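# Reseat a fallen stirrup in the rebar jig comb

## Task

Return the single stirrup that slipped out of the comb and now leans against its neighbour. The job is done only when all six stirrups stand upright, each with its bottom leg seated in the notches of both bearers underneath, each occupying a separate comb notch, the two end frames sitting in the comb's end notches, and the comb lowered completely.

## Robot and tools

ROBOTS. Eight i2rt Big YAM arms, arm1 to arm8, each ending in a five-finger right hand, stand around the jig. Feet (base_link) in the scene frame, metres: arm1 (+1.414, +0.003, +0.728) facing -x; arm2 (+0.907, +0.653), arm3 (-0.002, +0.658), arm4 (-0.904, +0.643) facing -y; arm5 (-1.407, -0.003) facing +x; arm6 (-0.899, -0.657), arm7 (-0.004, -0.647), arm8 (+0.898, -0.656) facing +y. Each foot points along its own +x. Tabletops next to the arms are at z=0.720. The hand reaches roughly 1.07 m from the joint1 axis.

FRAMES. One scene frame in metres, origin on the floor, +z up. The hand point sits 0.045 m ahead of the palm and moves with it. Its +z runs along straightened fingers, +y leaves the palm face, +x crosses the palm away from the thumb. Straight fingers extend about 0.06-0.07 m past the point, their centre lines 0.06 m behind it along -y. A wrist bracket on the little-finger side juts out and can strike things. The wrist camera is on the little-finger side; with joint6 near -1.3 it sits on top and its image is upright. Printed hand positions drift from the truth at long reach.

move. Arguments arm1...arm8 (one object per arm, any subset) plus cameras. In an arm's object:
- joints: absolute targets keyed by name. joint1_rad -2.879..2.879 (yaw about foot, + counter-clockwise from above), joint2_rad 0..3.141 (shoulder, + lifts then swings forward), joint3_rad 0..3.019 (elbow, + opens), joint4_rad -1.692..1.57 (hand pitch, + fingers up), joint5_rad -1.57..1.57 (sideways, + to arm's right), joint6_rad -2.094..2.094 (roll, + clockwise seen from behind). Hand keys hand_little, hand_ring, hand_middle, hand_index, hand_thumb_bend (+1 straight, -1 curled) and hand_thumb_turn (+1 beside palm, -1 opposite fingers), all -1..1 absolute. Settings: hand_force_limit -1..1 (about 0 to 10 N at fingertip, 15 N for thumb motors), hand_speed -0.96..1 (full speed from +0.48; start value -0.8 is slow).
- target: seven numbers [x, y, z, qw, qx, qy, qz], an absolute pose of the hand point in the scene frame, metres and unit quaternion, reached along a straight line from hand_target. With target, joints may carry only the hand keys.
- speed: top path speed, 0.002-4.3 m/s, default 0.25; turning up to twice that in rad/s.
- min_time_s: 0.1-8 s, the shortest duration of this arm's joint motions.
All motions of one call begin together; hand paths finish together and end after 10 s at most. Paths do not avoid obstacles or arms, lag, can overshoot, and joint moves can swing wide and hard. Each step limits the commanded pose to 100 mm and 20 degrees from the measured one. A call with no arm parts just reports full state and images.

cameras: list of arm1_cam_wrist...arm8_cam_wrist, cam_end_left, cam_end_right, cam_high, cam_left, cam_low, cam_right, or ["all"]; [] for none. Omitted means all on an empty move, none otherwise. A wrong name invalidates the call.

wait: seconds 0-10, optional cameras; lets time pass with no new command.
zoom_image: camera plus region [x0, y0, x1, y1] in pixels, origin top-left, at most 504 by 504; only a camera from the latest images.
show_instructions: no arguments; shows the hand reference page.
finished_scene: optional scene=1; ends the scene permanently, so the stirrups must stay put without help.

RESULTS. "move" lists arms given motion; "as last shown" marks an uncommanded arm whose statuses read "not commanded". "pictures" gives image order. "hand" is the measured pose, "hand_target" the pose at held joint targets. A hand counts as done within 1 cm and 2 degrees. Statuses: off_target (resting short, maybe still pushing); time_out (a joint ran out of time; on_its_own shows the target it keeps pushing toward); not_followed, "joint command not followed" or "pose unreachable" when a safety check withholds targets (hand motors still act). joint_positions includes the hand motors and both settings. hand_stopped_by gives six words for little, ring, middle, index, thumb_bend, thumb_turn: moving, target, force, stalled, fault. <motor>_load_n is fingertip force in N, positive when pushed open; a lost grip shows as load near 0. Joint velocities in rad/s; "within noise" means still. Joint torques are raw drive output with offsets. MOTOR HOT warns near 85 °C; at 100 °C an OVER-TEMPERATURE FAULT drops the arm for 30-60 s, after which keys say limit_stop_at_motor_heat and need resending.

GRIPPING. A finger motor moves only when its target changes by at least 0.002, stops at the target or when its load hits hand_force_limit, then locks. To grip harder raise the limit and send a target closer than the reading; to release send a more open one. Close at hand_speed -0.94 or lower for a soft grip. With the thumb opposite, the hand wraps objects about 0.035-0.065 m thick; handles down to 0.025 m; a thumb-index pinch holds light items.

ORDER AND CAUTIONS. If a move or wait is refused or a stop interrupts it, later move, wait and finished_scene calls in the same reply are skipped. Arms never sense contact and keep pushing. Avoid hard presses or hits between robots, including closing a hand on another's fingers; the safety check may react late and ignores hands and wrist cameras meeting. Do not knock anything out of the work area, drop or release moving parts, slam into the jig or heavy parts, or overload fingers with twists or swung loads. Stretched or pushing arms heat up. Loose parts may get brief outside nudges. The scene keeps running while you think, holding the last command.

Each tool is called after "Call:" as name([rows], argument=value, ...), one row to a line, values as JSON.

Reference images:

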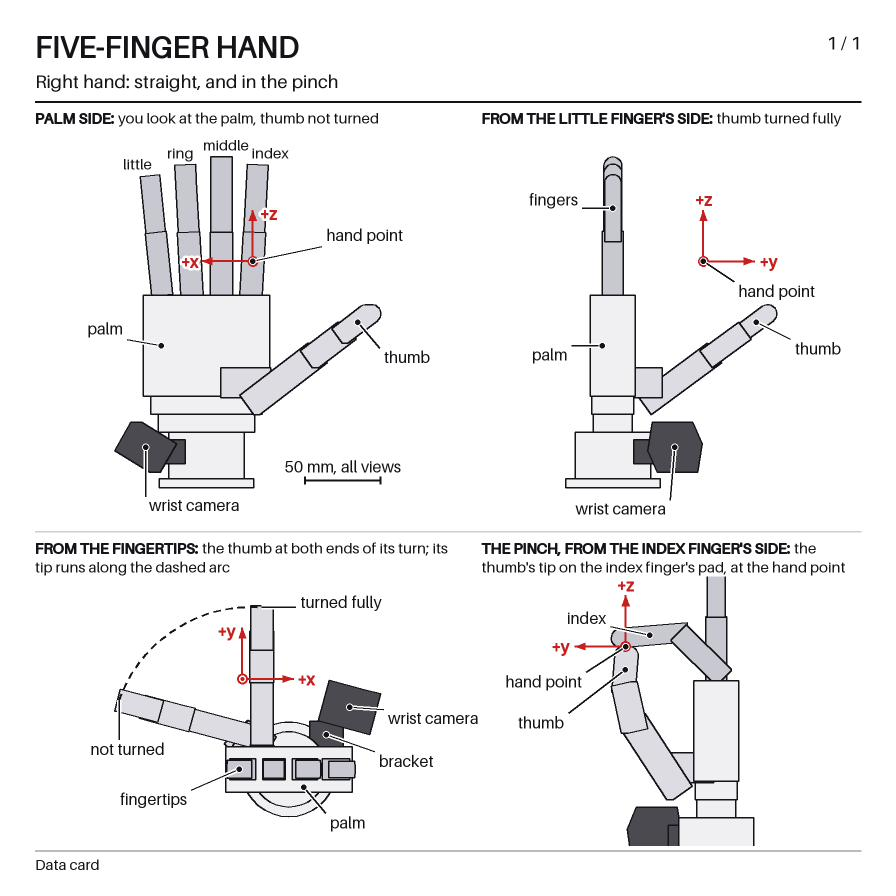

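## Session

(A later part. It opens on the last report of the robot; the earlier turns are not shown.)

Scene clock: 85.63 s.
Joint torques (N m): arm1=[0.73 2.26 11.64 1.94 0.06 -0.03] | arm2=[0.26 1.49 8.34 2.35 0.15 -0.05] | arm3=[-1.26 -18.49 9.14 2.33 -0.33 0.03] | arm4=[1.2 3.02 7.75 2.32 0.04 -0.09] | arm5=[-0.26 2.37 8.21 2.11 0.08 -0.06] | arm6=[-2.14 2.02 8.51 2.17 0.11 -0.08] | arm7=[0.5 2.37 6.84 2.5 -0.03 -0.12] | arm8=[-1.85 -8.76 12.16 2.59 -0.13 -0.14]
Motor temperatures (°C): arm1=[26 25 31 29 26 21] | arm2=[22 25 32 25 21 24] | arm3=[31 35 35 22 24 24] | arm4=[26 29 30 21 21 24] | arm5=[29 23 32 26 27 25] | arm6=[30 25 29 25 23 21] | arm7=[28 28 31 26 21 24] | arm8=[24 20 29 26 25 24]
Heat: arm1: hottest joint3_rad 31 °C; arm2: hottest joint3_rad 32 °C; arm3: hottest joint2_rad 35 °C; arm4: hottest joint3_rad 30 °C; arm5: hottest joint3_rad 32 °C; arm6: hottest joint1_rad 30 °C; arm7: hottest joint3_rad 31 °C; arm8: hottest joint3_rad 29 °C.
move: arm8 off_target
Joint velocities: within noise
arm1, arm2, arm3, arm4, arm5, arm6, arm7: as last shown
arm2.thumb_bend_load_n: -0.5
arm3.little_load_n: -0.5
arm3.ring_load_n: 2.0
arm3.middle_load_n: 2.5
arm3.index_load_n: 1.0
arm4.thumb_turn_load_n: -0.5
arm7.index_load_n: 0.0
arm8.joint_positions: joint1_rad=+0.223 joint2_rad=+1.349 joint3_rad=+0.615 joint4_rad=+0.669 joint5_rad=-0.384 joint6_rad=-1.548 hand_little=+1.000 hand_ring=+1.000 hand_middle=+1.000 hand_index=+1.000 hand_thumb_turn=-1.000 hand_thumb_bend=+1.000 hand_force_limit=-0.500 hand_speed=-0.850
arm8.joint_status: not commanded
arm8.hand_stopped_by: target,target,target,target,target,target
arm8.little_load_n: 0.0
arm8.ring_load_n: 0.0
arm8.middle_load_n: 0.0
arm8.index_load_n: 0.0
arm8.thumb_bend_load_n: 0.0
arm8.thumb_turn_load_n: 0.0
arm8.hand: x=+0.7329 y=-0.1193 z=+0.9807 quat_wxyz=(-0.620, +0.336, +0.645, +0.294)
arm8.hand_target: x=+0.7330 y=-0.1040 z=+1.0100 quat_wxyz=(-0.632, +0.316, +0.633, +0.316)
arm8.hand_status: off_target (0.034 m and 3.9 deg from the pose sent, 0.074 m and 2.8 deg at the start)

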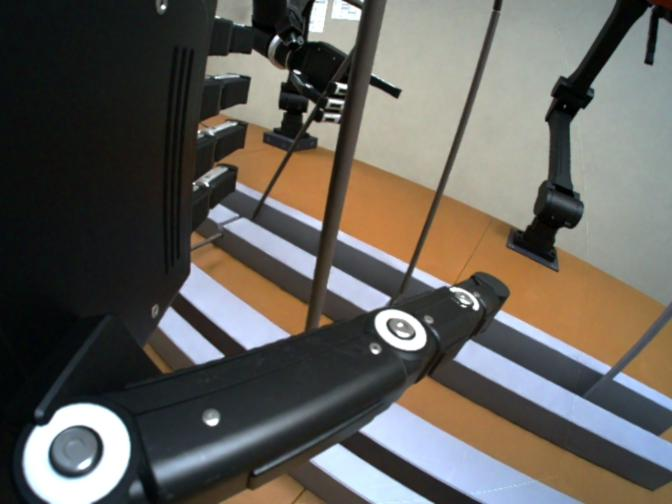

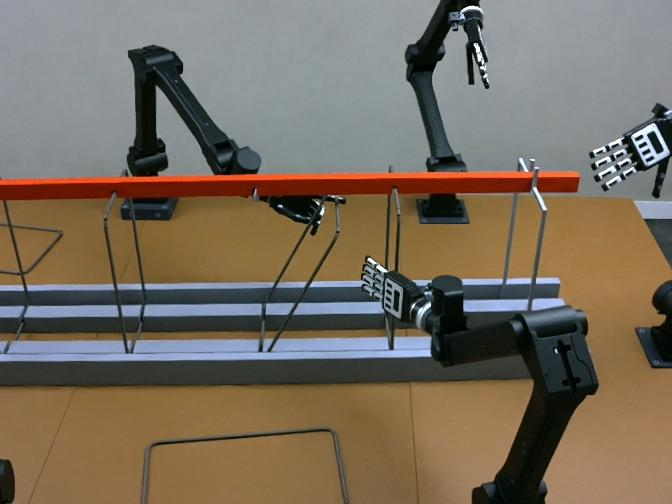

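Call:
move(arm8={"target": [0.7335, -0.0925, 1.038, 0.6325, -0.3162, -0.6325, -0.3162], "speed": 0.05})

Call:
move(arm8={"joints": {"hand_thumb_bend": 0.0, "hand_speed": -0.75, "hand_force_limit": -0.6}}, cameras=["arm8_cam_wrist", "cam_right"])

Call:
zoom_image(camera="arm8_cam_wrist", region=[180, 50, 600, 400])

Scene clock: 87.33 s.
Joint torques (N m): arm1=[0.15 1.61 11.71 1.95 0.06 0] | arm2=[0.26 1.49 8.35 2.33 0.15 -0.05] | arm3=[-1.26 -18.49 9.11 2.33 -0.33 0.03] | arm4=[1.08 3.02 7.72 2.36 0.04 -0.1] | arm5=[-0.56 2.37 8.13 1.98 0.05 -0.03] | arm6=[-2.02 2.02 8.5 2.17 0.12 -0.08] | arm7=[1.03 2.37 6.8 2.44 -0.03 -0.11] | arm8=[-1.79 -10.52 12.57 1.32 -0.11 -0.12]
Motor temperatures (°C): arm1=[26 25 31 29 26 21] | arm2=[22 25 32 25 21 24] | arm3=[31 35 35 22 24 24] | arm4=[26 29 30 21 21 24] | arm5=[29 23 32 26 27 25] | arm6=[30 25 29 25 23 21] | arm7=[28 28 31 26 21 24] | arm8=[24 20 29 26 25 24]
Heat: arm1: hottest joint3_rad 31 °C; arm2: hottest joint3_rad 32 °C; arm3: hottest joint2_rad 35 °C; arm4: hottest joint3_rad 30 °C; arm5: hottest joint3_rad 32 °C; arm6: hottest joint1_rad 30 °C; arm7: hottest joint3_rad 31 °C; arm8: hottest joint3_rad 29 °C.
move: arm8 off_target
Joint velocities: within noise
arm1, arm2, arm3, arm4, arm5, arm6, arm7: as last shown
arm2.thumb_bend_load_n: 0.0
arm3.little_load_n: 0.0
arm3.middle_load_n: 3.0
arm3.index_load_n: 1.5
arm4.thumb_turn_load_n: 0.0
arm5.index_load_n: 0.5
arm6.middle_load_n: -0.5
arm8.joint_positions: joint1_rad=+0.215 joint2_rad=+1.336 joint3_rad=+0.677 joint4_rad=+0.608 joint5_rad=-0.393 joint6_rad=-1.548 hand_little=+1.000 hand_ring=+1.000 hand_middle=+1.000 hand_index=+1.000 hand_thumb_turn=-1.000 hand_thumb_bend=+1.000 hand_force_limit=-0.500 hand_speed=-0.850
arm8.joint_status: not commanded
arm8.hand_stopped_by: target,target,target,target,target,target
arm8.little_load_n: 0.0
arm8.ring_load_n: 0.0
arm8.middle_load_n: 0.0
arm8.index_load_n: 0.0
arm8.thumb_bend_load_n: 0.0
arm8.thumb_turn_load_n: 0.5
arm8.hand: x=+0.7315 y=-0.1054 z=+1.0064 quat_wxyz=(-0.624, +0.331, +0.642, +0.297)
arm8.hand_target: x=+0.7338 y=-0.0941 z=+1.0382 quat_wxyz=(-0.633, +0.316, +0.632, +0.316)
arm8.hand_status: off_target (0.034 m and 3.1 deg from the pose sent, 0.063 m and 3.9 deg at the start)
pictures: none

Scene clock: 90.60 s.
Joint torques (N m): arm1=[1.2 2.2 11.84 1.96 0.08 -0.05] | arm2=[0.26 1.49 8.35 2.35 0.15 -0.05] | arm3=[-1.03 -18.43 9.18 2.36 -0.33 0.03] | arm4=[1.26 3.19 7.75 2.3 0.05 -0.09] | arm5=[-0.5 2.67 8.13 1.88 0.1 -0.05] | arm6=[-2.08 1.96 8.47 2.18 0.11 -0.08] | arm7=[0.62 2.55 6.84 2.45 -0.03 -0.11] | arm8=[-1.9 -10.64 12.62 1.37 -0.13 -0.14]
Motor temperatures (°C): arm1=[26 25 31 29 26 21] | arm2=[22 25 32 25 21 24] | arm3=[31 35 35 22 24 24] | arm4=[26 29 30 21 21 24] | arm5=[29 23 32 26 27 25] | arm6=[30 25 29 25 23 21] | arm7=[28 28 31 26 21 24] | arm8=[24 20 29 26 25 24]
Heat: arm1: hottest joint3_rad 31 °C; arm2: hottest joint3_rad 32 °C; arm3: hottest joint2_rad 35 °C; arm4: hottest joint3_rad 30 °C; arm5: hottest joint3_rad 32 °C; arm6: hottest joint1_rad 30 °C; arm7: hottest joint3_rad 31 °C; arm8: hottest joint3_rad 29 °C.
move: arm8 done
Joint velocities: within noise
arm1.joint_positions: joint1_rad=+0.473 joint2_rad=+0.613 joint3_rad=+1.400 joint4_rad=-1.303 joint5_rad=+0.288 joint6_rad=-1.017 hand_little=+1.000 hand_ring=+1.000 hand_middle=+1.000 hand_index=+1.000 hand_thumb_turn=+1.000 hand_thumb_bend=+1.000 hand_force_limit=+0.000 hand_speed=-0.800
arm1.joint_status: not commanded
arm1.hand_stopped_by: target,target,target,target,target,target
arm1.little_load_n: 0.0
arm1.ring_load_n: 0.0
arm1.middle_load_n: 0.0
arm1.index_load_n: 0.0
arm1.thumb_bend_load_n: 0.0
arm1.thumb_turn_load_n: 0.0
arm1.hand: x=+1.1860 y=-0.0135 z=+1.2284 quat_wxyz=(+0.494, -0.106, -0.852, +0.138)
arm1.hand_target: x=+1.1870 y=-0.0129 z=+1.2380 quat_wxyz=(+0.503, -0.107, -0.846, +0.144)
arm1.hand_status: not commanded
arm2.joint_positions: joint1_rad=+0.234 joint2_rad=+0.646 joint3_rad=+1.454 joint4_rad=-1.245 joint5_rad=+0.211 joint6_rad=-1.078 hand_little=+1.000 hand_ring=+1.000 hand_middle=+1.000 hand_index=+1.000 hand_thumb_turn=+1.000 hand_thumb_bend=+1.000 hand_force_limit=+0.000 hand_speed=-0.800
arm2.joint_status: not commanded
arm2.hand_stopped_by: target,target,target,target,target,target
arm2.little_load_n: 0.0
arm2.ring_load_n: 0.0
arm2.middle_load_n: 0.0
arm2.index_load_n: 0.0
arm2.thumb_bend_load_n: 0.0
arm2.thumb_turn_load_n: 0.0
arm2.hand: x=+0.8873 y=+0.4155 z=+1.2573 quat_wxyz=(+0.297, +0.472, -0.692, +0.460)
arm2.hand_target: x=+0.8869 y=+0.4168 z=+1.2686 quat_wxyz=(+0.301, +0.466, -0.687, +0.470)
arm2.hand_status: not commanded
arm3: as last shown
arm4.joint_positions: joint1_rad=+0.384 joint2_rad=+0.552 joint3_rad=+1.350 joint4_rad=-1.286 joint5_rad=+0.102 joint6_rad=-0.981 hand_little=+1.000 hand_ring=+1.000 hand_middle=+1.000 hand_index=+1.000 hand_thumb_turn=+1.000 hand_thumb_bend=+1.000 hand_force_limit=+0.000 hand_speed=-0.800
arm4.joint_status: not commanded
arm4.hand_stopped_by: target,target,target,target,target,target
arm4.little_load_n: 0.0
arm4.ring_load_n: 0.0
arm4.middle_load_n: 0.0
arm4.index_load_n: 0.0
arm4.thumb_bend_load_n: 0.0
arm4.thumb_turn_load_n: 0.0
arm4.hand: x=-0.8792 y=+0.4314 z=+1.2836 quat_wxyz=(+0.195, +0.515, -0.683, +0.479)
arm4.hand_target: x=-0.8796 y=+0.4322 z=+1.2924 quat_wxyz=(+0.197, +0.511, -0.679, +0.488)
arm4.hand_status: not commanded
arm5.joint_positions: joint1_rad=+0.098 joint2_rad=+0.650 joint3_rad=+1.435 joint4_rad=-1.275 joint5_rad=+0.139 joint6_rad=-1.336 hand_little=+1.000 hand_ring=+1.000 hand_middle=+1.000 hand_index=+1.000 hand_thumb_turn=+1.000 hand_thumb_bend=+1.000 hand_force_limit=+0.000 hand_speed=-0.800
arm5.joint_status: not commanded
arm5.hand_stopped_by: target,target,target,target,target,target
arm5.little_load_n: 0.0
arm5.ring_load_n: 0.0
arm5.middle_load_n: 0.5
arm5.index_load_n: 0.0
arm5.thumb_bend_load_n: 0.0
arm5.thumb_turn_load_n: 0.0
arm5.hand: x=-1.1677 y=-0.0576 z=+1.2974 quat_wxyz=(-0.025, +0.847, -0.095, +0.522)
arm5.hand_target: x=-1.1690 y=-0.0577 z=+1.3064 quat_wxyz=(-0.027, +0.842, -0.095, +0.531)
arm5.hand_status: not commanded
arm6.joint_positions: joint1_rad=-0.123 joint2_rad=+0.630 joint3_rad=+1.447 joint4_rad=-1.200 joint5_rad=+0.216 joint6_rad=-1.427 hand_little=+1.000 hand_ring=+1.000 hand_middle=+1.000 hand_index=+1.000 hand_thumb_turn=+1.000 hand_thumb_bend=+1.000 hand_force_limit=+0.000 hand_speed=-0.800
arm6.joint_status: not commanded
arm6.hand_stopped_by: target,target,target,target,target,target
arm6.little_load_n: 0.0
arm6.ring_load_n: 0.0
arm6.middle_load_n: 0.0
arm6.index_load_n: 0.0
arm6.thumb_bend_load_n: 0.0
arm6.thumb_turn_load_n: 0.0
arm6.hand: x=-0.7750 y=-0.4274 z=+1.2815 quat_wxyz=(-0.330, +0.693, +0.455, +0.451)
arm6.hand_target: x=-0.7752 y=-0.4293 z=+1.2898 quat_wxyz=(-0.337, +0.690, +0.451, +0.456)
arm6.hand_status: not commanded
arm7.joint_positions: joint1_rad=+0.184 joint2_rad=+0.572 joint3_rad=+1.384 joint4_rad=-1.227 joint5_rad=+0.000 joint6_rad=-0.962 hand_little=+1.000 hand_ring=+1.000 hand_middle=+1.000 hand_index=+1.000 hand_thumb_turn=+1.000 hand_thumb_bend=+1.000 hand_force_limit=+0.000 hand_speed=-0.800
arm7.joint_status: not commanded
arm7.hand_stopped_by: target,target,target,target,target,target
arm7.little_load_n: 0.0
arm7.ring_load_n: 0.0
arm7.middle_load_n: 0.0
arm7.index_load_n: 0.0
arm7.thumb_bend_load_n: 0.0
arm7.thumb_turn_load_n: 0.0
arm7.hand: x=-0.0190 y=-0.4192 z=+1.2830 quat_wxyz=(-0.506, +0.699, +0.463, +0.201)
arm7.hand_target: x=-0.0188 y=-0.4202 z=+1.2935 quat_wxyz=(-0.515, +0.694, +0.459, +0.205)
arm7.hand_status: not commanded
arm8.joint_positions: joint1_rad=+0.215 joint2_rad=+1.336 joint3_rad=+0.677 joint4_rad=+0.608 joint5_rad=-0.393 joint6_rad=-1.548 hand_little=+1.000 hand_ring=+1.000 hand_middle=+1.000 hand_index=+1.000 hand_thumb_turn=-1.000 hand_thumb_bend=+0.000 hand_force_limit=-0.600 hand_speed=-0.750
arm8.joint_status: all done
arm8.hand_stopped_by: target,target,target,target,target,target
arm8.little_load_n: 0.0
arm8.ring_load_n: 0.0
arm8.middle_load_n: 0.0
arm8.index_load_n: 0.0
arm8.thumb_bend_load_n: 0.0
arm8.thumb_turn_load_n: 0.5
arm8.hand: x=+0.7315 y=-0.1054 z=+1.0064 quat_wxyz=(-0.624, +0.331, +0.642, +0.297)
arm8.hand_target: x=+0.7339 y=-0.0941 z=+1.0382 quat_wxyz=(-0.633, +0.316, +0.632, +0.316)
arm8.hand_status: not commanded

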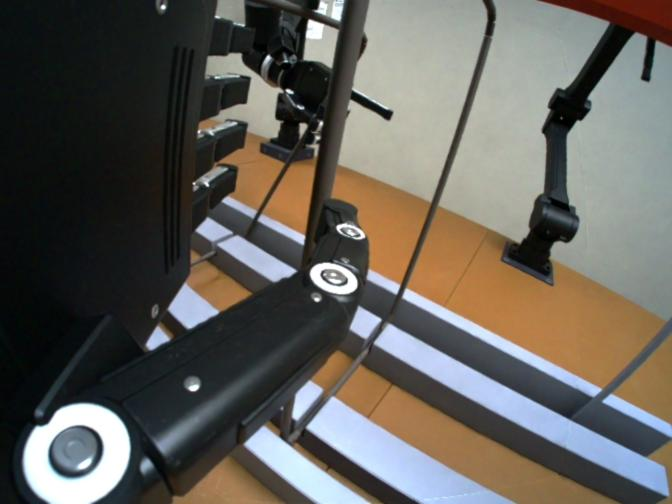

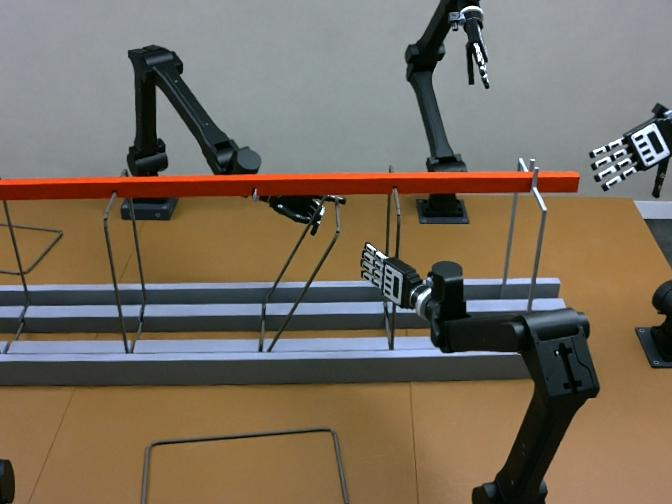

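Scaled by 1.200 from the camera's image (finer frame: 960x720).

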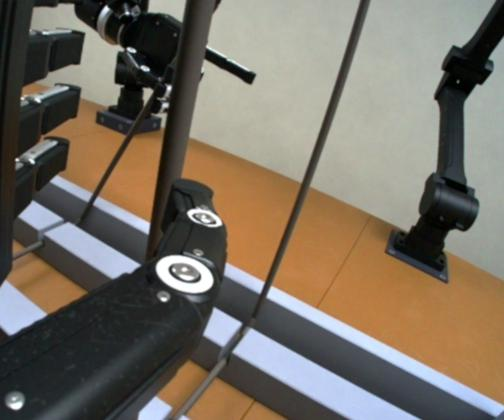

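Call:
move(arm8={"joints": {"hand_index": -0.1, "hand_middle": -0.1, "hand_ring": -0.1, "hand_speed": -0.85, "hand_force_limit": -0.6}}, cameras=["arm8_cam_wrist", "cam_right"])

Call:
zoom_image(camera="arm8_cam_wrist", region=[180, 50, 600, 400])

Scene clock: 95.23 s.
Joint torques (N m): arm1=[0.67 2.02 11.51 2 0.08 -0.1] | arm2=[0.32 1.49 8.35 2.33 0.15 -0.05] | arm3=[-1.2 -18.49 9.14 2.37 -0.33 0.04] | arm4=[1.14 3.14 7.76 2.33 0.05 -0.1] | arm5=[0.15 2.2 8.24 2.02 0.09 -0.06] | arm6=[-2.02 2.02 8.47 2.22 0.12 -0.07] | arm7=[0.73 2.61 6.82 2.5 -0.04 -0.11] | arm8=[-1.85 -10.34 12.36 1.44 0.11 -0.15]
Motor temperatures (°C): arm1=[26 25 31 29 26 21] | arm2=[22 25 32 24 21 24] | arm3=[31 35 35 22 24 24] | arm4=[26 29 30 21 21 24] | arm5=[29 23 32 26 27 25] | arm6=[30 25 29 25 23 21] | arm7=[28 28 31 26 21 24] | arm8=[24 20 30 26 25 24]
Heat: arm1: hottest joint3_rad 31 °C; arm2: hottest joint3_rad 32 °C; arm3: hottest joint2_rad 35 °C; arm4: hottest joint3_rad 30 °C; arm5: hottest joint3_rad 32 °C; arm6: hottest joint1_rad 30 °C; arm7: hottest joint3_rad 31 °C; arm8: hottest joint3_rad 30 °C.
move: arm8 off_target
Joint velocities: within noise
arm1, arm2, arm3, arm4, arm5, arm6, arm7: as last shown
arm2.ring_load_n: -0.5
arm3.ring_load_n: 1.5
arm3.index_load_n: 1.0
arm4.ring_load_n: -0.5
arm5.middle_load_n: 0.0
arm8.joint_positions: joint1_rad=+0.215 joint2_rad=+1.336 joint3_rad=+0.680 joint4_rad=+0.605 joint5_rad=-0.400 joint6_rad=-1.548 hand_little=+1.000 hand_ring=-0.026 hand_middle=+0.001 hand_index=+0.043 hand_thumb_turn=-1.000 hand_thumb_bend=+0.000 hand_force_limit=-0.600 hand_speed=-0.850
arm8.joint_status: hand_ring off_target (ended at -0.026, target -0.100); hand_middle off_target (ended at +0.001, target -0.100); hand_index off_target (ended at +0.043, target -0.100); the others done
arm8.hand_stopped_by: target,force,force,force,target,target
arm8.little_load_n: 0.0
arm8.ring_load_n: 2.5
arm8.middle_load_n: 0.5
arm8.index_load_n: 0.0
arm8.thumb_bend_load_n: 0.0
arm8.thumb_turn_load_n: 0.0
arm8.hand: x=+0.7301 y=-0.1053 z=+1.0071 quat_wxyz=(-0.625, +0.329, +0.643, +0.295)
arm8.hand_target: x=+0.7338 y=-0.0941 z=+1.0382 quat_wxyz=(-0.632, +0.316, +0.632, +0.316)
arm8.hand_status: not commanded

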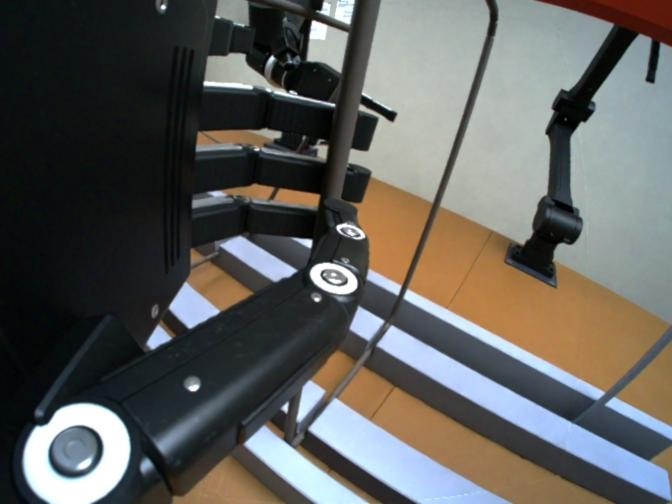

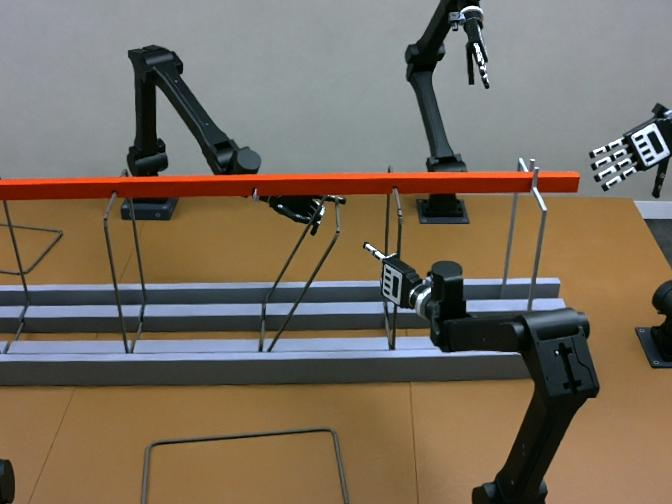

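Scaled by 1.200 from the camera's image (finer frame: 960x720).

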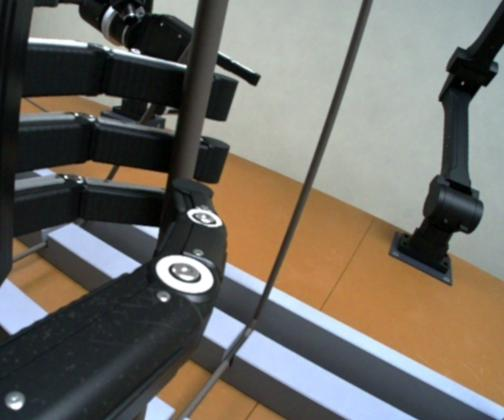

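Call:
move(arm8={"joints": {"hand_thumb_bend": -0.5, "hand_index": -0.2, "hand_middle": -0.2, "hand_speed": -0.88, "hand_force_limit": -0.6}}, cameras=["arm8_cam_wrist", "cam_right", "arm1_cam_wrist"])

Call:
zoom_image(camera="arm8_cam_wrist", region=[180, 50, 600, 400])

Scene clock: 98.90 s.
Joint torques (N m): arm1=[1.38 1.96 11.95 2.04 0.07 -0.04] | arm2=[0.26 1.44 8.35 2.35 0.15 -0.05] | arm3=[-1.2 -18.43 9.16 2.35 -0.34 0.04] | arm4=[1.2 3.14 7.76 2.29 0.05 -0.1] | arm5=[-0.5 1.55 8.2 1.99 0.08 -0.04] | arm6=[-2.02 1.9 8.51 2.21 0.11 -0.09] | arm7=[0.67 2.73 6.83 2.48 -0.04 -0.11] | arm8=[-1.9 -10.58 12.31 1.46 0.16 -0.14]
Motor temperatures (°C): arm1=[26 25 31 29 25 21] | arm2=[22 25 32 24 21 24] | arm3=[30 35 34 22 24 24] | arm4=[26 29 30 21 21 24] | arm5=[29 22 32 26 27 25] | arm6=[30 25 29 25 23 21] | arm7=[28 28 31 26 21 24] | arm8=[24 20 30 26 25 24]
Heat: arm1: hottest joint3_rad 31 °C; arm2: hottest joint3_rad 32 °C; arm3: hottest joint2_rad 35 °C; arm4: hottest joint3_rad 30 °C; arm5: hottest joint3_rad 32 °C; arm6: hottest joint1_rad 30 °C; arm7: hottest joint3_rad 31 °C; arm8: hottest joint3_rad 30 °C.
move: arm8 off_target
Joint velocities: within noise
arm1, arm2, arm3, arm4, arm5, arm6, arm7: as last shown
arm2.ring_load_n: 0.0
arm3.ring_load_n: 2.0
arm3.index_load_n: 1.5
arm3.thumb_turn_load_n: 0.5
arm4.ring_load_n: 0.0
arm8.joint_positions: joint1_rad=+0.215 joint2_rad=+1.336 joint3_rad=+0.680 joint4_rad=+0.605 joint5_rad=-0.401 joint6_rad=-1.548 hand_little=+1.000 hand_ring=-0.026 hand_middle=-0.009 hand_index=+0.001 hand_thumb_turn=-1.000 hand_thumb_bend=-0.500 hand_force_limit=-0.600 hand_speed=-0.880
arm8.joint_status: hand_middle off_target (ended at -0.009, target -0.200); hand_index off_target (ended at +0.001, target -0.200); the others done
arm8.hand_stopped_by: target,force,force,force,target,target
arm8.little_load_n: 0.0
arm8.ring_load_n: 0.0
arm8.middle_load_n: 0.5
arm8.index_load_n: 3.0
arm8.thumb_bend_load_n: 0.5
arm8.thumb_turn_load_n: 0.0
arm8.hand: x=+0.7298 y=-0.1054 z=+1.0071 quat_wxyz=(-0.625, +0.329, +0.644, +0.295)
arm8.hand_target: x=+0.7338 y=-0.0941 z=+1.0382 quat_wxyz=(-0.632, +0.316, +0.632, +0.316)
arm8.hand_status: not commanded
pictures: arm1_cam_wrist, arm8_cam_wrist, cam_right

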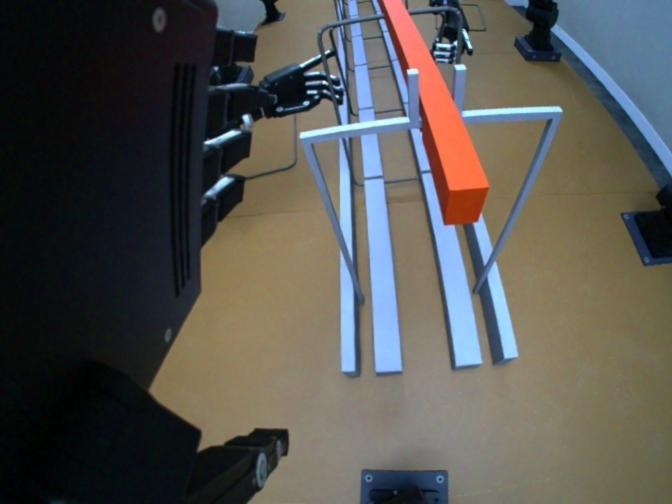

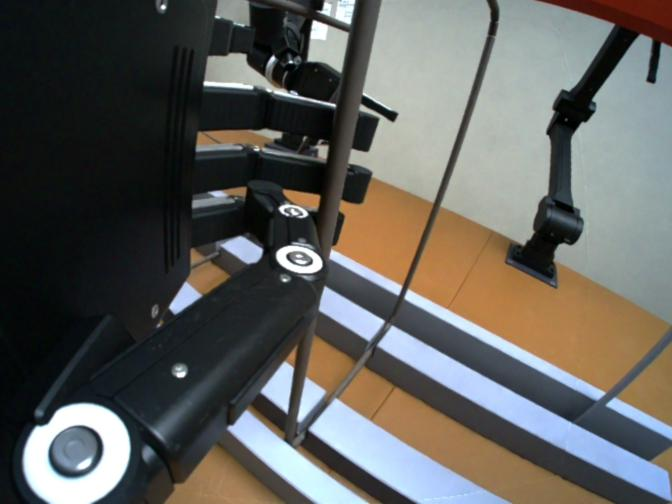

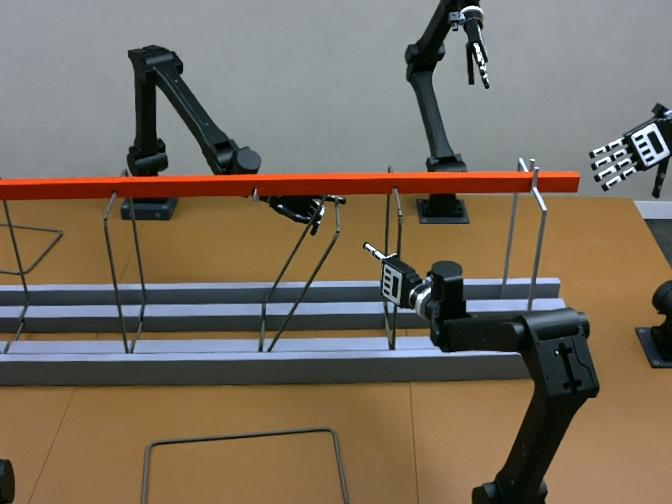

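Scaled by 1.200 from the camera's image (finer frame: 960x720).

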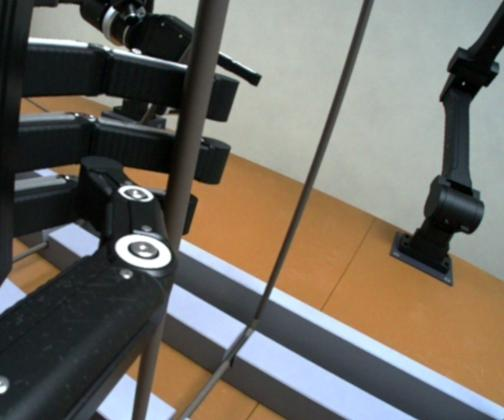

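Call:
move(arm8={"joints": {"hand_thumb_bend": -0.9, "hand_speed": -0.9, "hand_force_limit": -0.65}}, cameras=["arm8_cam_wrist", "cam_right"])

Call:
zoom_image(camera="cam_right", region=[330, 150, 450, 240])

Scene clock: 100.97 s.
Joint torques (N m): arm1=[0.67 1.49 11.67 1.76 0.12 -0.02] | arm2=[0.26 1.55 8.34 2.33 0.15 -0.05] | arm3=[-1.03 -18.37 9.13 2.36 -0.33 0.03] | arm4=[1.26 3.19 7.76 2.3 0.04 -0.09] | arm5=[-0.15 1.96 8.12 2.04 0.08 -0.04] | arm6=[-2.08 1.96 8.5 2.19 0.13 -0.08] | arm7=[0.79 2.67 6.8 2.5 -0.03 -0.12] | arm8=[-1.79 -10.75 12.34 1.43 0.16 -0.14]
Motor temperatures (°C): arm1=[26 25 31 29 25 21] | arm2=[22 25 32 24 21 24] | arm3=[30 35 34 22 24 24] | arm4=[26 29 30 21 21 24] | arm5=[29 22 32 26 27 25] | arm6=[30 25 29 25 23 21] | arm7=[28 28 31 26 21 24] | arm8=[24 20 30 26 25 24]
Heat: arm1: hottest joint3_rad 31 °C; arm2: hottest joint3_rad 32 °C; arm3: hottest joint2_rad 35 °C; arm4: hottest joint3_rad 30 °C; arm5: hottest joint3_rad 32 °C; arm6: hottest joint1_rad 30 °C; arm7: hottest joint3_rad 31 °C; arm8: hottest joint3_rad 30 °C.
move: arm8 off_target
Joint velocities: within noise
arm1, arm2, arm4, arm5, arm6, arm7: as last shown
arm3.joint_positions: joint1_rad=+0.675 joint2_rad=+1.814 joint3_rad=+1.402 joint4_rad=-0.133 joint5_rad=-0.867 joint6_rad=-1.983 hand_little=+1.000 hand_ring=-0.299 hand_middle=-0.289 hand_index=-0.299 hand_thumb_turn=-1.000 hand_thumb_bend=-0.515 hand_force_limit=-0.500 hand_speed=-0.870
arm3.joint_status: not commanded
arm3.hand_stopped_by: target,target,force,force,force,target
arm3.little_load_n: 0.0
arm3.ring_load_n: 1.5
arm3.middle_load_n: 3.0
arm3.index_load_n: 1.0
arm3.thumb_bend_load_n: 5.0
arm3.thumb_turn_load_n: 0.5
arm3.hand: x=+0.5329 y=+0.1342 z=+0.9559 quat_wxyz=(-0.016, +0.816, +0.003, +0.578)
arm3.hand_target: x=+0.5211 y=+0.1241 z=+0.9749 quat_wxyz=(+0.000, +0.809, +0.000, +0.588)
arm3.hand_status: not commanded
arm8.joint_positions: joint1_rad=+0.215 joint2_rad=+1.336 joint3_rad=+0.680 joint4_rad=+0.605 joint5_rad=-0.401 joint6_rad=-1.548 hand_little=+1.000 hand_ring=-0.026 hand_middle=-0.009 hand_index=+0.001 hand_thumb_turn=-1.000 hand_thumb_bend=-0.714 hand_force_limit=-0.650 hand_speed=-0.900
arm8.joint_status: hand_thumb_bend off_target (ended at -0.714, target -0.900); the others done
arm8.hand_stopped_by: target,force,force,force,force,target
arm8.little_load_n: 0.0
arm8.ring_load_n: 0.0
arm8.middle_load_n: 1.0
arm8.index_load_n: 3.0
arm8.thumb_bend_load_n: 2.5
arm8.thumb_turn_load_n: 0.5
arm8.hand: x=+0.7298 y=-0.1054 z=+1.0071 quat_wxyz=(-0.625, +0.329, +0.644, +0.295)
arm8.hand_target: x=+0.7338 y=-0.0941 z=+1.0382 quat_wxyz=(-0.632, +0.316, +0.632, +0.316)
arm8.hand_status: not commanded

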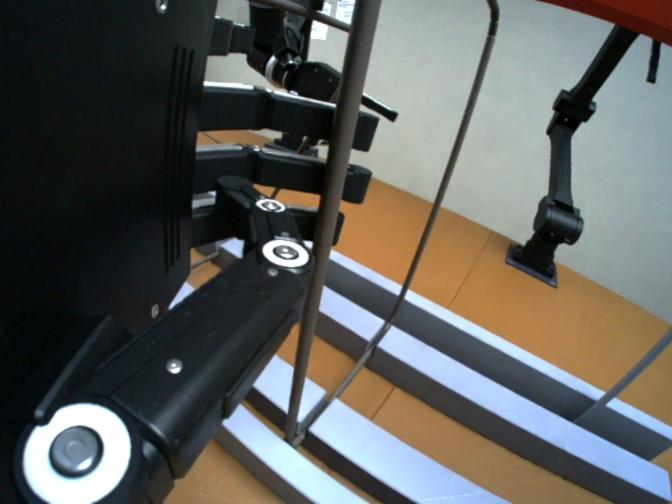

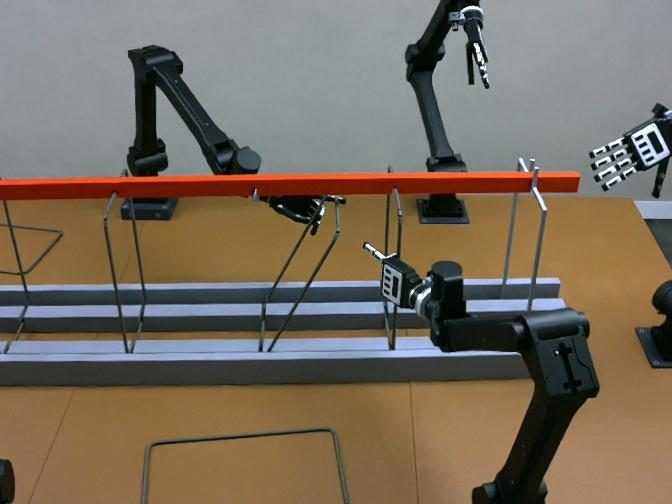

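Scaled by 4.200 from the camera's image (finer frame: 960x720).

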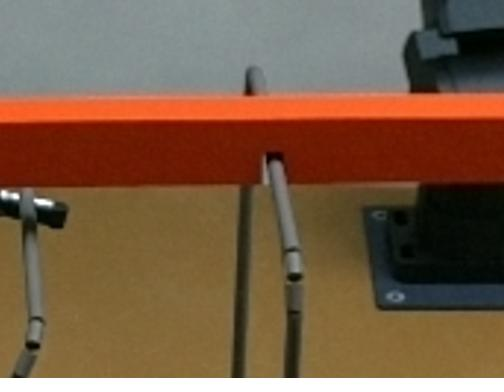

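Call:
move(arm1={"target": [1.20, -0.08, 1.02, 0.5, -0.5, -0.5, 0.5], "speed": 0.15}, cameras=["arm1_cam_wrist", "cam_right", "cam_end_right", "cam_low"])

Scene clock: 109.33 s.
Joint torques (N m): arm1=[2.26 3.6 10.02 1.98 0.15 0.08] | arm2=[0.32 1.49 8.35 2.33 0.15 -0.05] | arm3=[-1.26 -18.49 9.16 2.36 -0.33 0.02] | arm4=[1.26 3.02 7.77 2.3 0.04 -0.1] | arm5=[-0.79 2.08 8.12 1.92 0.05 -0.06] | arm6=[-2.02 2.02 8.47 2.14 0.11 -0.08] | arm7=[0.56 2.73 6.78 2.48 -0.05 -0.11] | arm8=[-1.96 -10.46 12.31 1.52 0.16 -0.15]
Motor temperatures (°C): arm1=[26 25 31 29 25 21] | arm2=[22 25 32 24 21 24] | arm3=[30 35 34 22 24 24] | arm4=[26 29 30 21 21 24] | arm5=[29 22 32 26 27 25] | arm6=[30 25 29 25 23 21] | arm7=[28 28 31 26 21 24] | arm8=[24 20 31 26 25 24]
Heat: arm1: hottest joint3_rad 31 °C; arm2: hottest joint3_rad 32 °C; arm3: hottest joint2_rad 35 °C; arm4: hottest joint3_rad 30 °C; arm5: hottest joint3_rad 32 °C; arm6: hottest joint1_rad 30 °C; arm7: hottest joint3_rad 31 °C; arm8: hottest joint3_rad 31 °C.
move: arm1 off_target
Joint velocities: within noise
arm1.joint_positions: joint1_rad=+1.221 joint2_rad=+0.009 joint3_rad=+0.463 joint4_rad=-0.549 joint5_rad=+1.251 joint6_rad=+0.061 hand_little=+1.000 hand_ring=+1.000 hand_middle=+1.000 hand_index=+1.000 hand_thumb_turn=+1.000 hand_thumb_bend=+1.000 hand_force_limit=+0.000 hand_speed=-0.800
arm1.joint_status: not commanded
arm1.hand_stopped_by: target,target,target,target,target,target
arm1.little_load_n: 0.0
arm1.ring_load_n: 0.0
arm1.middle_load_n: 0.0
arm1.index_load_n: 0.0
arm1.thumb_bend_load_n: 0.0
arm1.thumb_turn_load_n: -0.5
arm1.hand: x=+1.1994 y=-0.0773 z=+1.0230 quat_wxyz=(+0.506, -0.508, -0.508, +0.478)
arm1.hand_target: x=+1.1998 y=-0.0806 z=+1.0202 quat_wxyz=(+0.500, -0.509, -0.503, +0.487)
arm1.hand_status: off_target (0.004 m and 2.9 deg from the pose sent, 0.219 m and 74.7 deg at the start; a joint's target at an end of its range on 35 of 154 steps)
arm2, arm3, arm4, arm5, arm6, arm7, arm8: as last shown
arm3.ring_load_n: 2.0
arm3.index_load_n: 1.5
arm3.thumb_turn_load_n: 1.0
arm8.ring_load_n: 0.5
pictures: arm1_cam_wrist, cam_end_right, cam_low, cam_right

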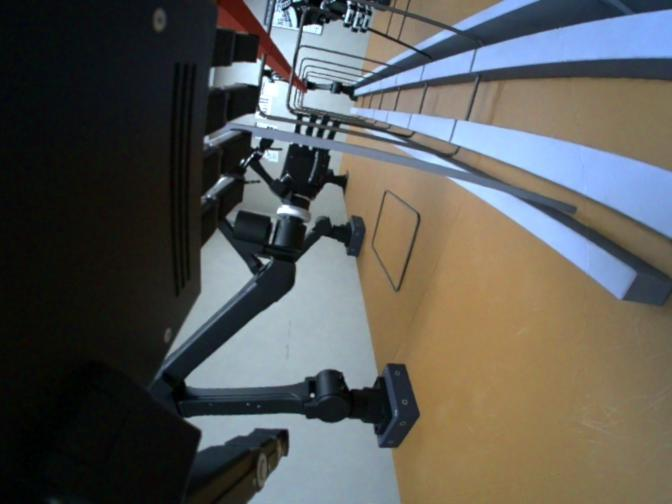

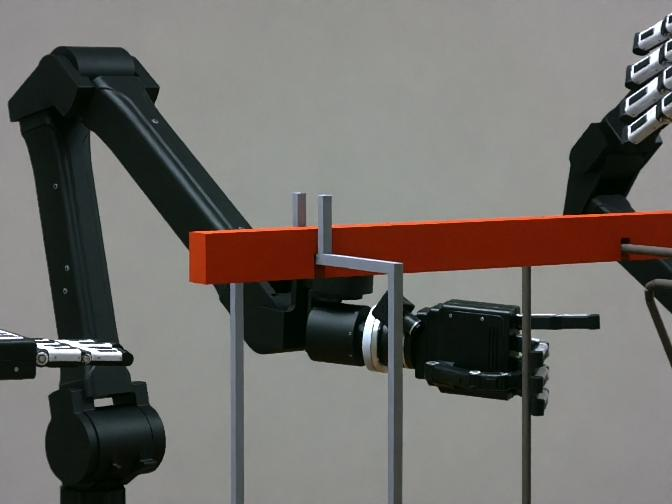

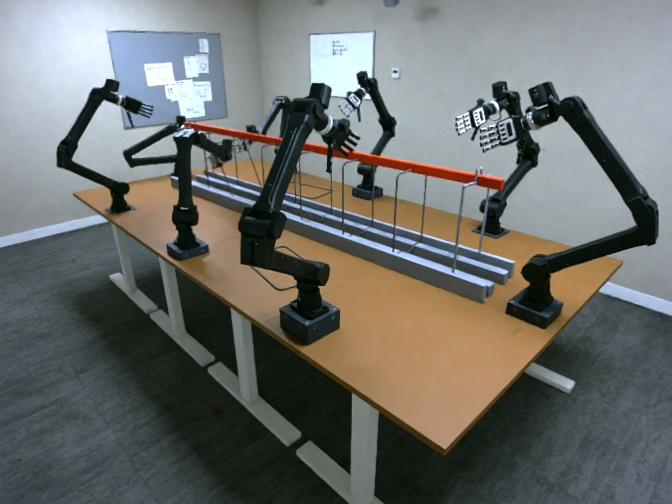

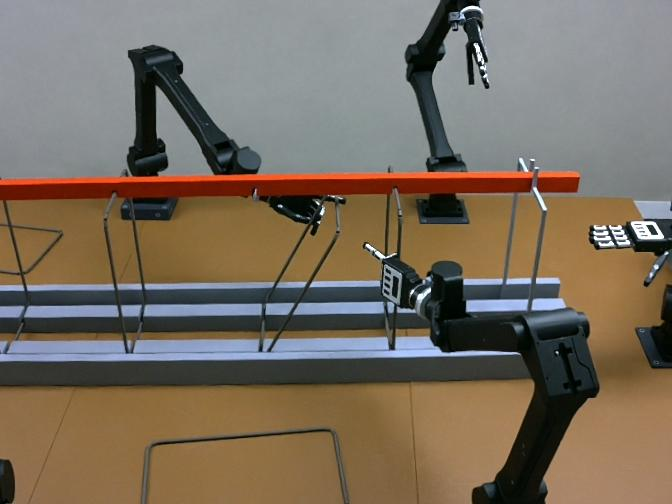

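Call:
move(arm1={"target": [1.10, -0.02, 1.02, 0.5, -0.5, -0.5, 0.5], "speed": 0.12}, cameras=["arm1_cam_wrist", "cam_right", "cam_end_right"])

Scene clock: 111.83 s.
Joint torques (N m): arm1=[0.32 2.67 11.82 2.7 -0.16 0.04] | arm2=[0.26 1.49 8.35 2.35 0.15 -0.05] | arm3=[-1.08 -18.49 9.16 2.35 -0.34 0.03] | arm4=[1.2 3.19 7.73 2.3 0.05 -0.1] | arm5=[-0.21 2.08 8.24 2.06 0.06 -0.01] | arm6=[-1.9 1.96 8.49 2.19 0.11 -0.09] | arm7=[0.91 2.55 6.83 2.5 -0.03 -0.11] | arm8=[-2.02 -10.7 12.34 1.43 0.16 -0.13]
Motor temperatures (°C): arm1=[26 25 31 29 25 21] | arm2=[22 25 32 24 21 24] | arm3=[30 35 34 22 24 24] | arm4=[26 29 30 21 21 24] | arm5=[29 22 32 26 27 25] | arm6=[30 25 29 25 23 21] | arm7=[28 28 31 26 21 24] | arm8=[24 20 31 26 25 24]
Heat: arm1: hottest joint3_rad 31 °C; arm2: hottest joint3_rad 32 °C; arm3: hottest joint2_rad 35 °C; arm4: hottest joint3_rad 30 °C; arm5: hottest joint3_rad 32 °C; arm6: hottest joint1_rad 30 °C; arm7: hottest joint3_rad 31 °C; arm8: hottest joint3_rad 31 °C.
move: arm1 done
Joint velocities: within noise
arm1.joint_positions: joint1_rad=-0.055 joint2_rad=+0.229 joint3_rad=+0.425 joint4_rad=-0.199 joint5_rad=-0.056 joint6_rad=-0.008 hand_little=+1.000 hand_ring=+1.000 hand_middle=+1.000 hand_index=+1.000 hand_thumb_turn=+1.000 hand_thumb_bend=+1.000 hand_force_limit=+0.000 hand_speed=-0.800
arm1.joint_status: not commanded
arm1.hand_stopped_by: target,target,target,target,target,target
arm1.little_load_n: 0.0
arm1.ring_load_n: 0.0
arm1.middle_load_n: 0.0
arm1.index_load_n: 0.0
arm1.thumb_bend_load_n: 0.0
arm1.thumb_turn_load_n: -0.5
arm1.hand: x=+1.1026 y=-0.0217 z=+1.0234 quat_wxyz=(+0.500, -0.498, -0.504, +0.499)
arm1.hand_target: x=+1.1002 y=-0.0200 z=+1.0200 quat_wxyz=(+0.500, -0.500, -0.500, +0.500)
arm1.hand_status: done (0.005 m and 0.5 deg from the pose sent, 0.115 m and 2.9 deg at the start; a joint's target at an end of its range on 11 of 52 steps)
arm2, arm3, arm4, arm5, arm6, arm7, arm8: as last shown
arm2.little_load_n: 0.5
pictures: arm1_cam_wrist, cam_end_right, cam_right

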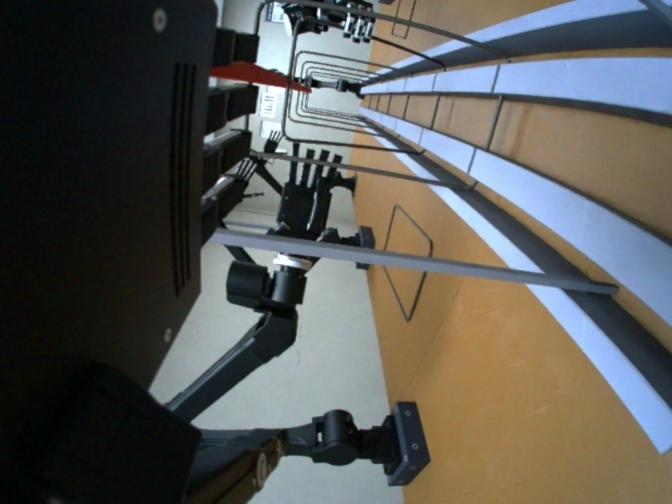

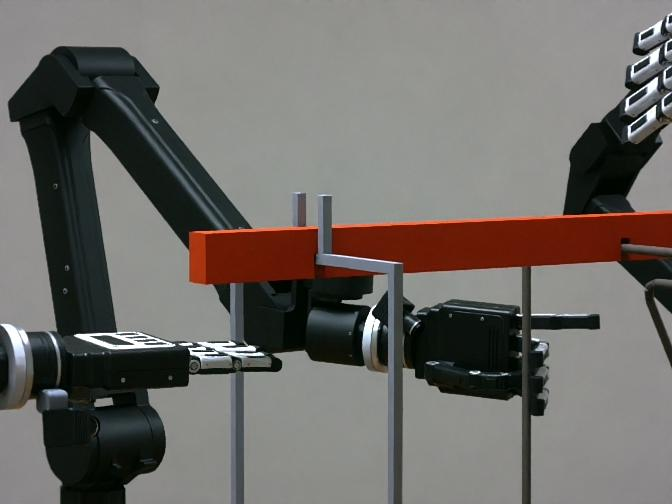

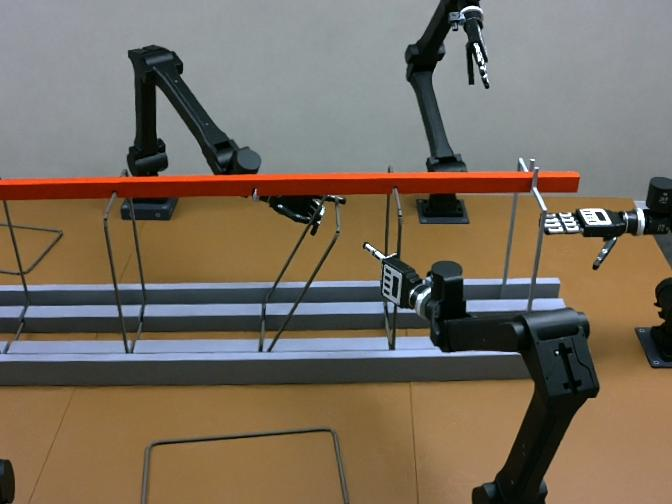

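Call:
move(arm1={"target": [1.03, 0.005, 1.02, 0.5, -0.5, -0.5, 0.5], "speed": 0.1}, cameras=["arm1_cam_wrist", "cam_right", "cam_end_right", "arm2_cam_wrist", "cam_high"])

Call:
zoom_image(camera="arm2_cam_wrist", region=[150, 30, 400, 230])

Call:
zoom_image(camera="cam_high", region=[400, 160, 560, 280])

Scene clock: 115.27 s.
Joint torques (N m): arm1=[-0.38 -0.32 16.21 2.52 -0.26 0.03] | arm2=[0.26 1.49 8.35 2.35 0.15 -0.06] | arm3=[-1.38 -18.32 9.14 2.33 -0.33 0.03] | arm4=[1.14 3.08 7.75 2.3 0.05 -0.1] | arm5=[-0.56 1.9 8.21 2.13 0.06 -0.03] | arm6=[-2.14 2.08 8.44 2.15 0.11 -0.09] | arm7=[0.67 2.78 6.82 2.43 -0.04 -0.13] | arm8=[-1.85 -10.64 12.26 1.46 0.15 -0.14]
Motor temperatures (°C): arm1=[26 25 31 29 25 21] | arm2=[22 25 32 24 21 24] | arm3=[30 35 34 22 24 24] | arm4=[26 29 30 21 21 24] | arm5=[29 22 32 26 27 25] | arm6=[30 25 30 25 23 21] | arm7=[28 28 31 26 21 24] | arm8=[24 20 31 26 25 24]
Heat: arm1: hottest joint3_rad 31 °C; arm2: hottest joint3_rad 32 °C; arm3: hottest joint2_rad 35 °C; arm4: hottest joint3_rad 30 °C; arm5: hottest joint3_rad 32 °C; arm6: hottest joint1_rad 30 °C; arm7: hottest joint3_rad 31 °C; arm8: hottest joint3_rad 31 °C.
move: arm1 off_target
Joint velocities: within noise
arm1.joint_positions: joint1_rad=-0.164 joint2_rad=+0.553 joint3_rad=+0.425 joint4_rad=+0.073 joint5_rad=-0.166 joint6_rad=-0.008 hand_little=+1.000 hand_ring=+1.000 hand_middle=+1.000 hand_index=+1.000 hand_thumb_turn=+1.000 hand_thumb_bend=+1.000 hand_force_limit=+0.000 hand_speed=-0.800
arm1.joint_status: not commanded
arm1.hand_stopped_by: target,target,target,target,target,target
arm1.little_load_n: 0.0
arm1.ring_load_n: 0.0
arm1.middle_load_n: 0.0
arm1.index_load_n: 0.0
arm1.thumb_bend_load_n: 0.0
arm1.thumb_turn_load_n: -0.5
arm1.hand: x=+1.0374 y=+0.0016 z=+0.9915 quat_wxyz=(+0.484, -0.512, -0.514, +0.488)
arm1.hand_target: x=+1.0316 y=+0.0049 z=+1.0198 quat_wxyz=(+0.500, -0.500, -0.500, +0.500)
arm1.hand_status: off_target (0.030 m and 3.1 deg from the pose sent, 0.077 m and 0.5 deg at the start)
arm2, arm3, arm4, arm5, arm6, arm7, arm8: as last shown
arm2.little_load_n: 0.0
arm3.thumb_turn_load_n: 0.5
pictures: arm1_cam_wrist, arm2_cam_wrist, cam_end_right, cam_high, cam_right

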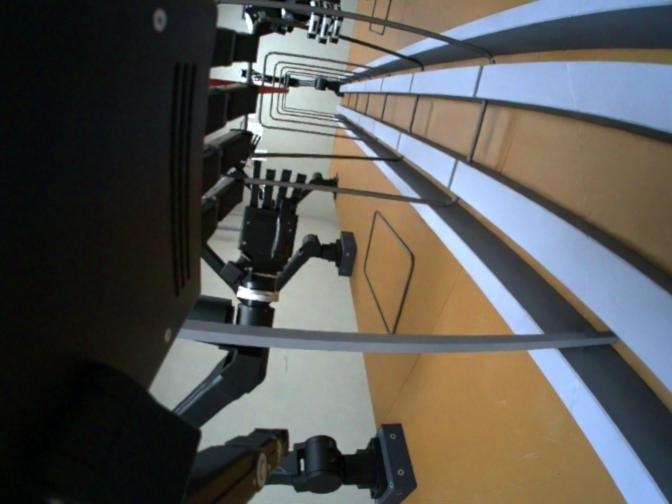

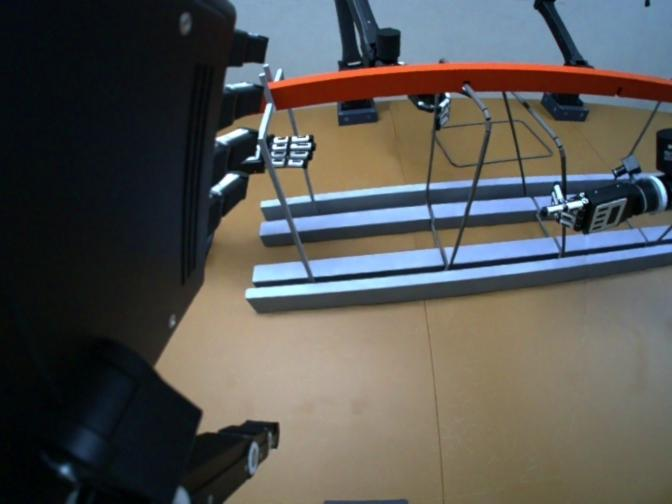

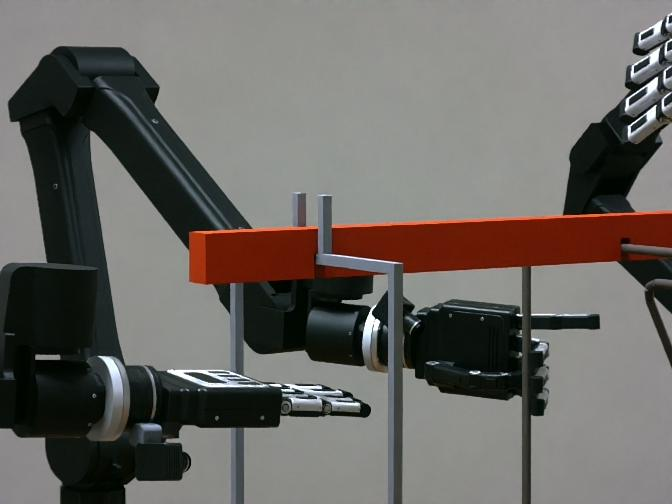

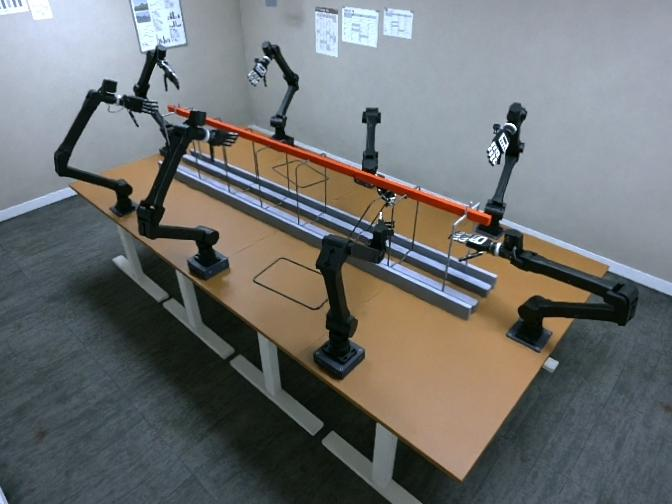

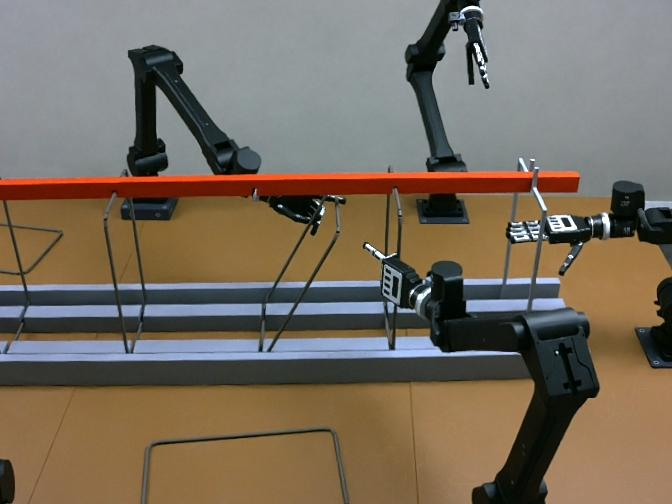

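Scaled by 2.016 from the camera's image (finer frame: 960x720).

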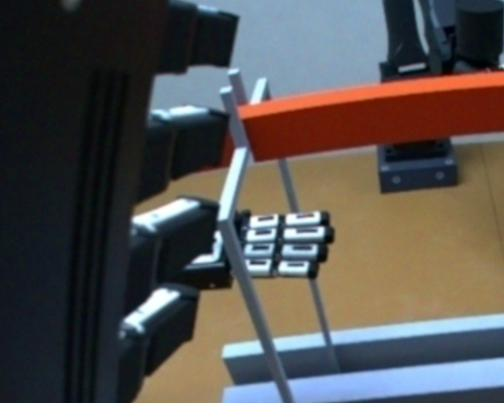

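Scaled by 3.150 from the camera's image (finer frame: 960x720).

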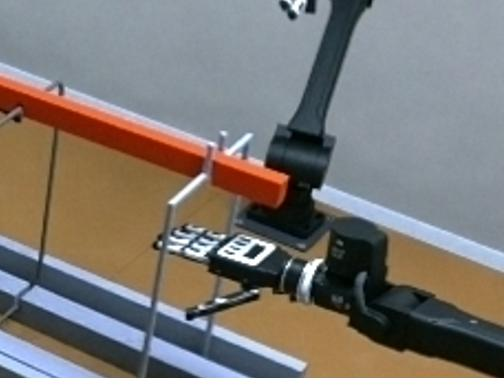

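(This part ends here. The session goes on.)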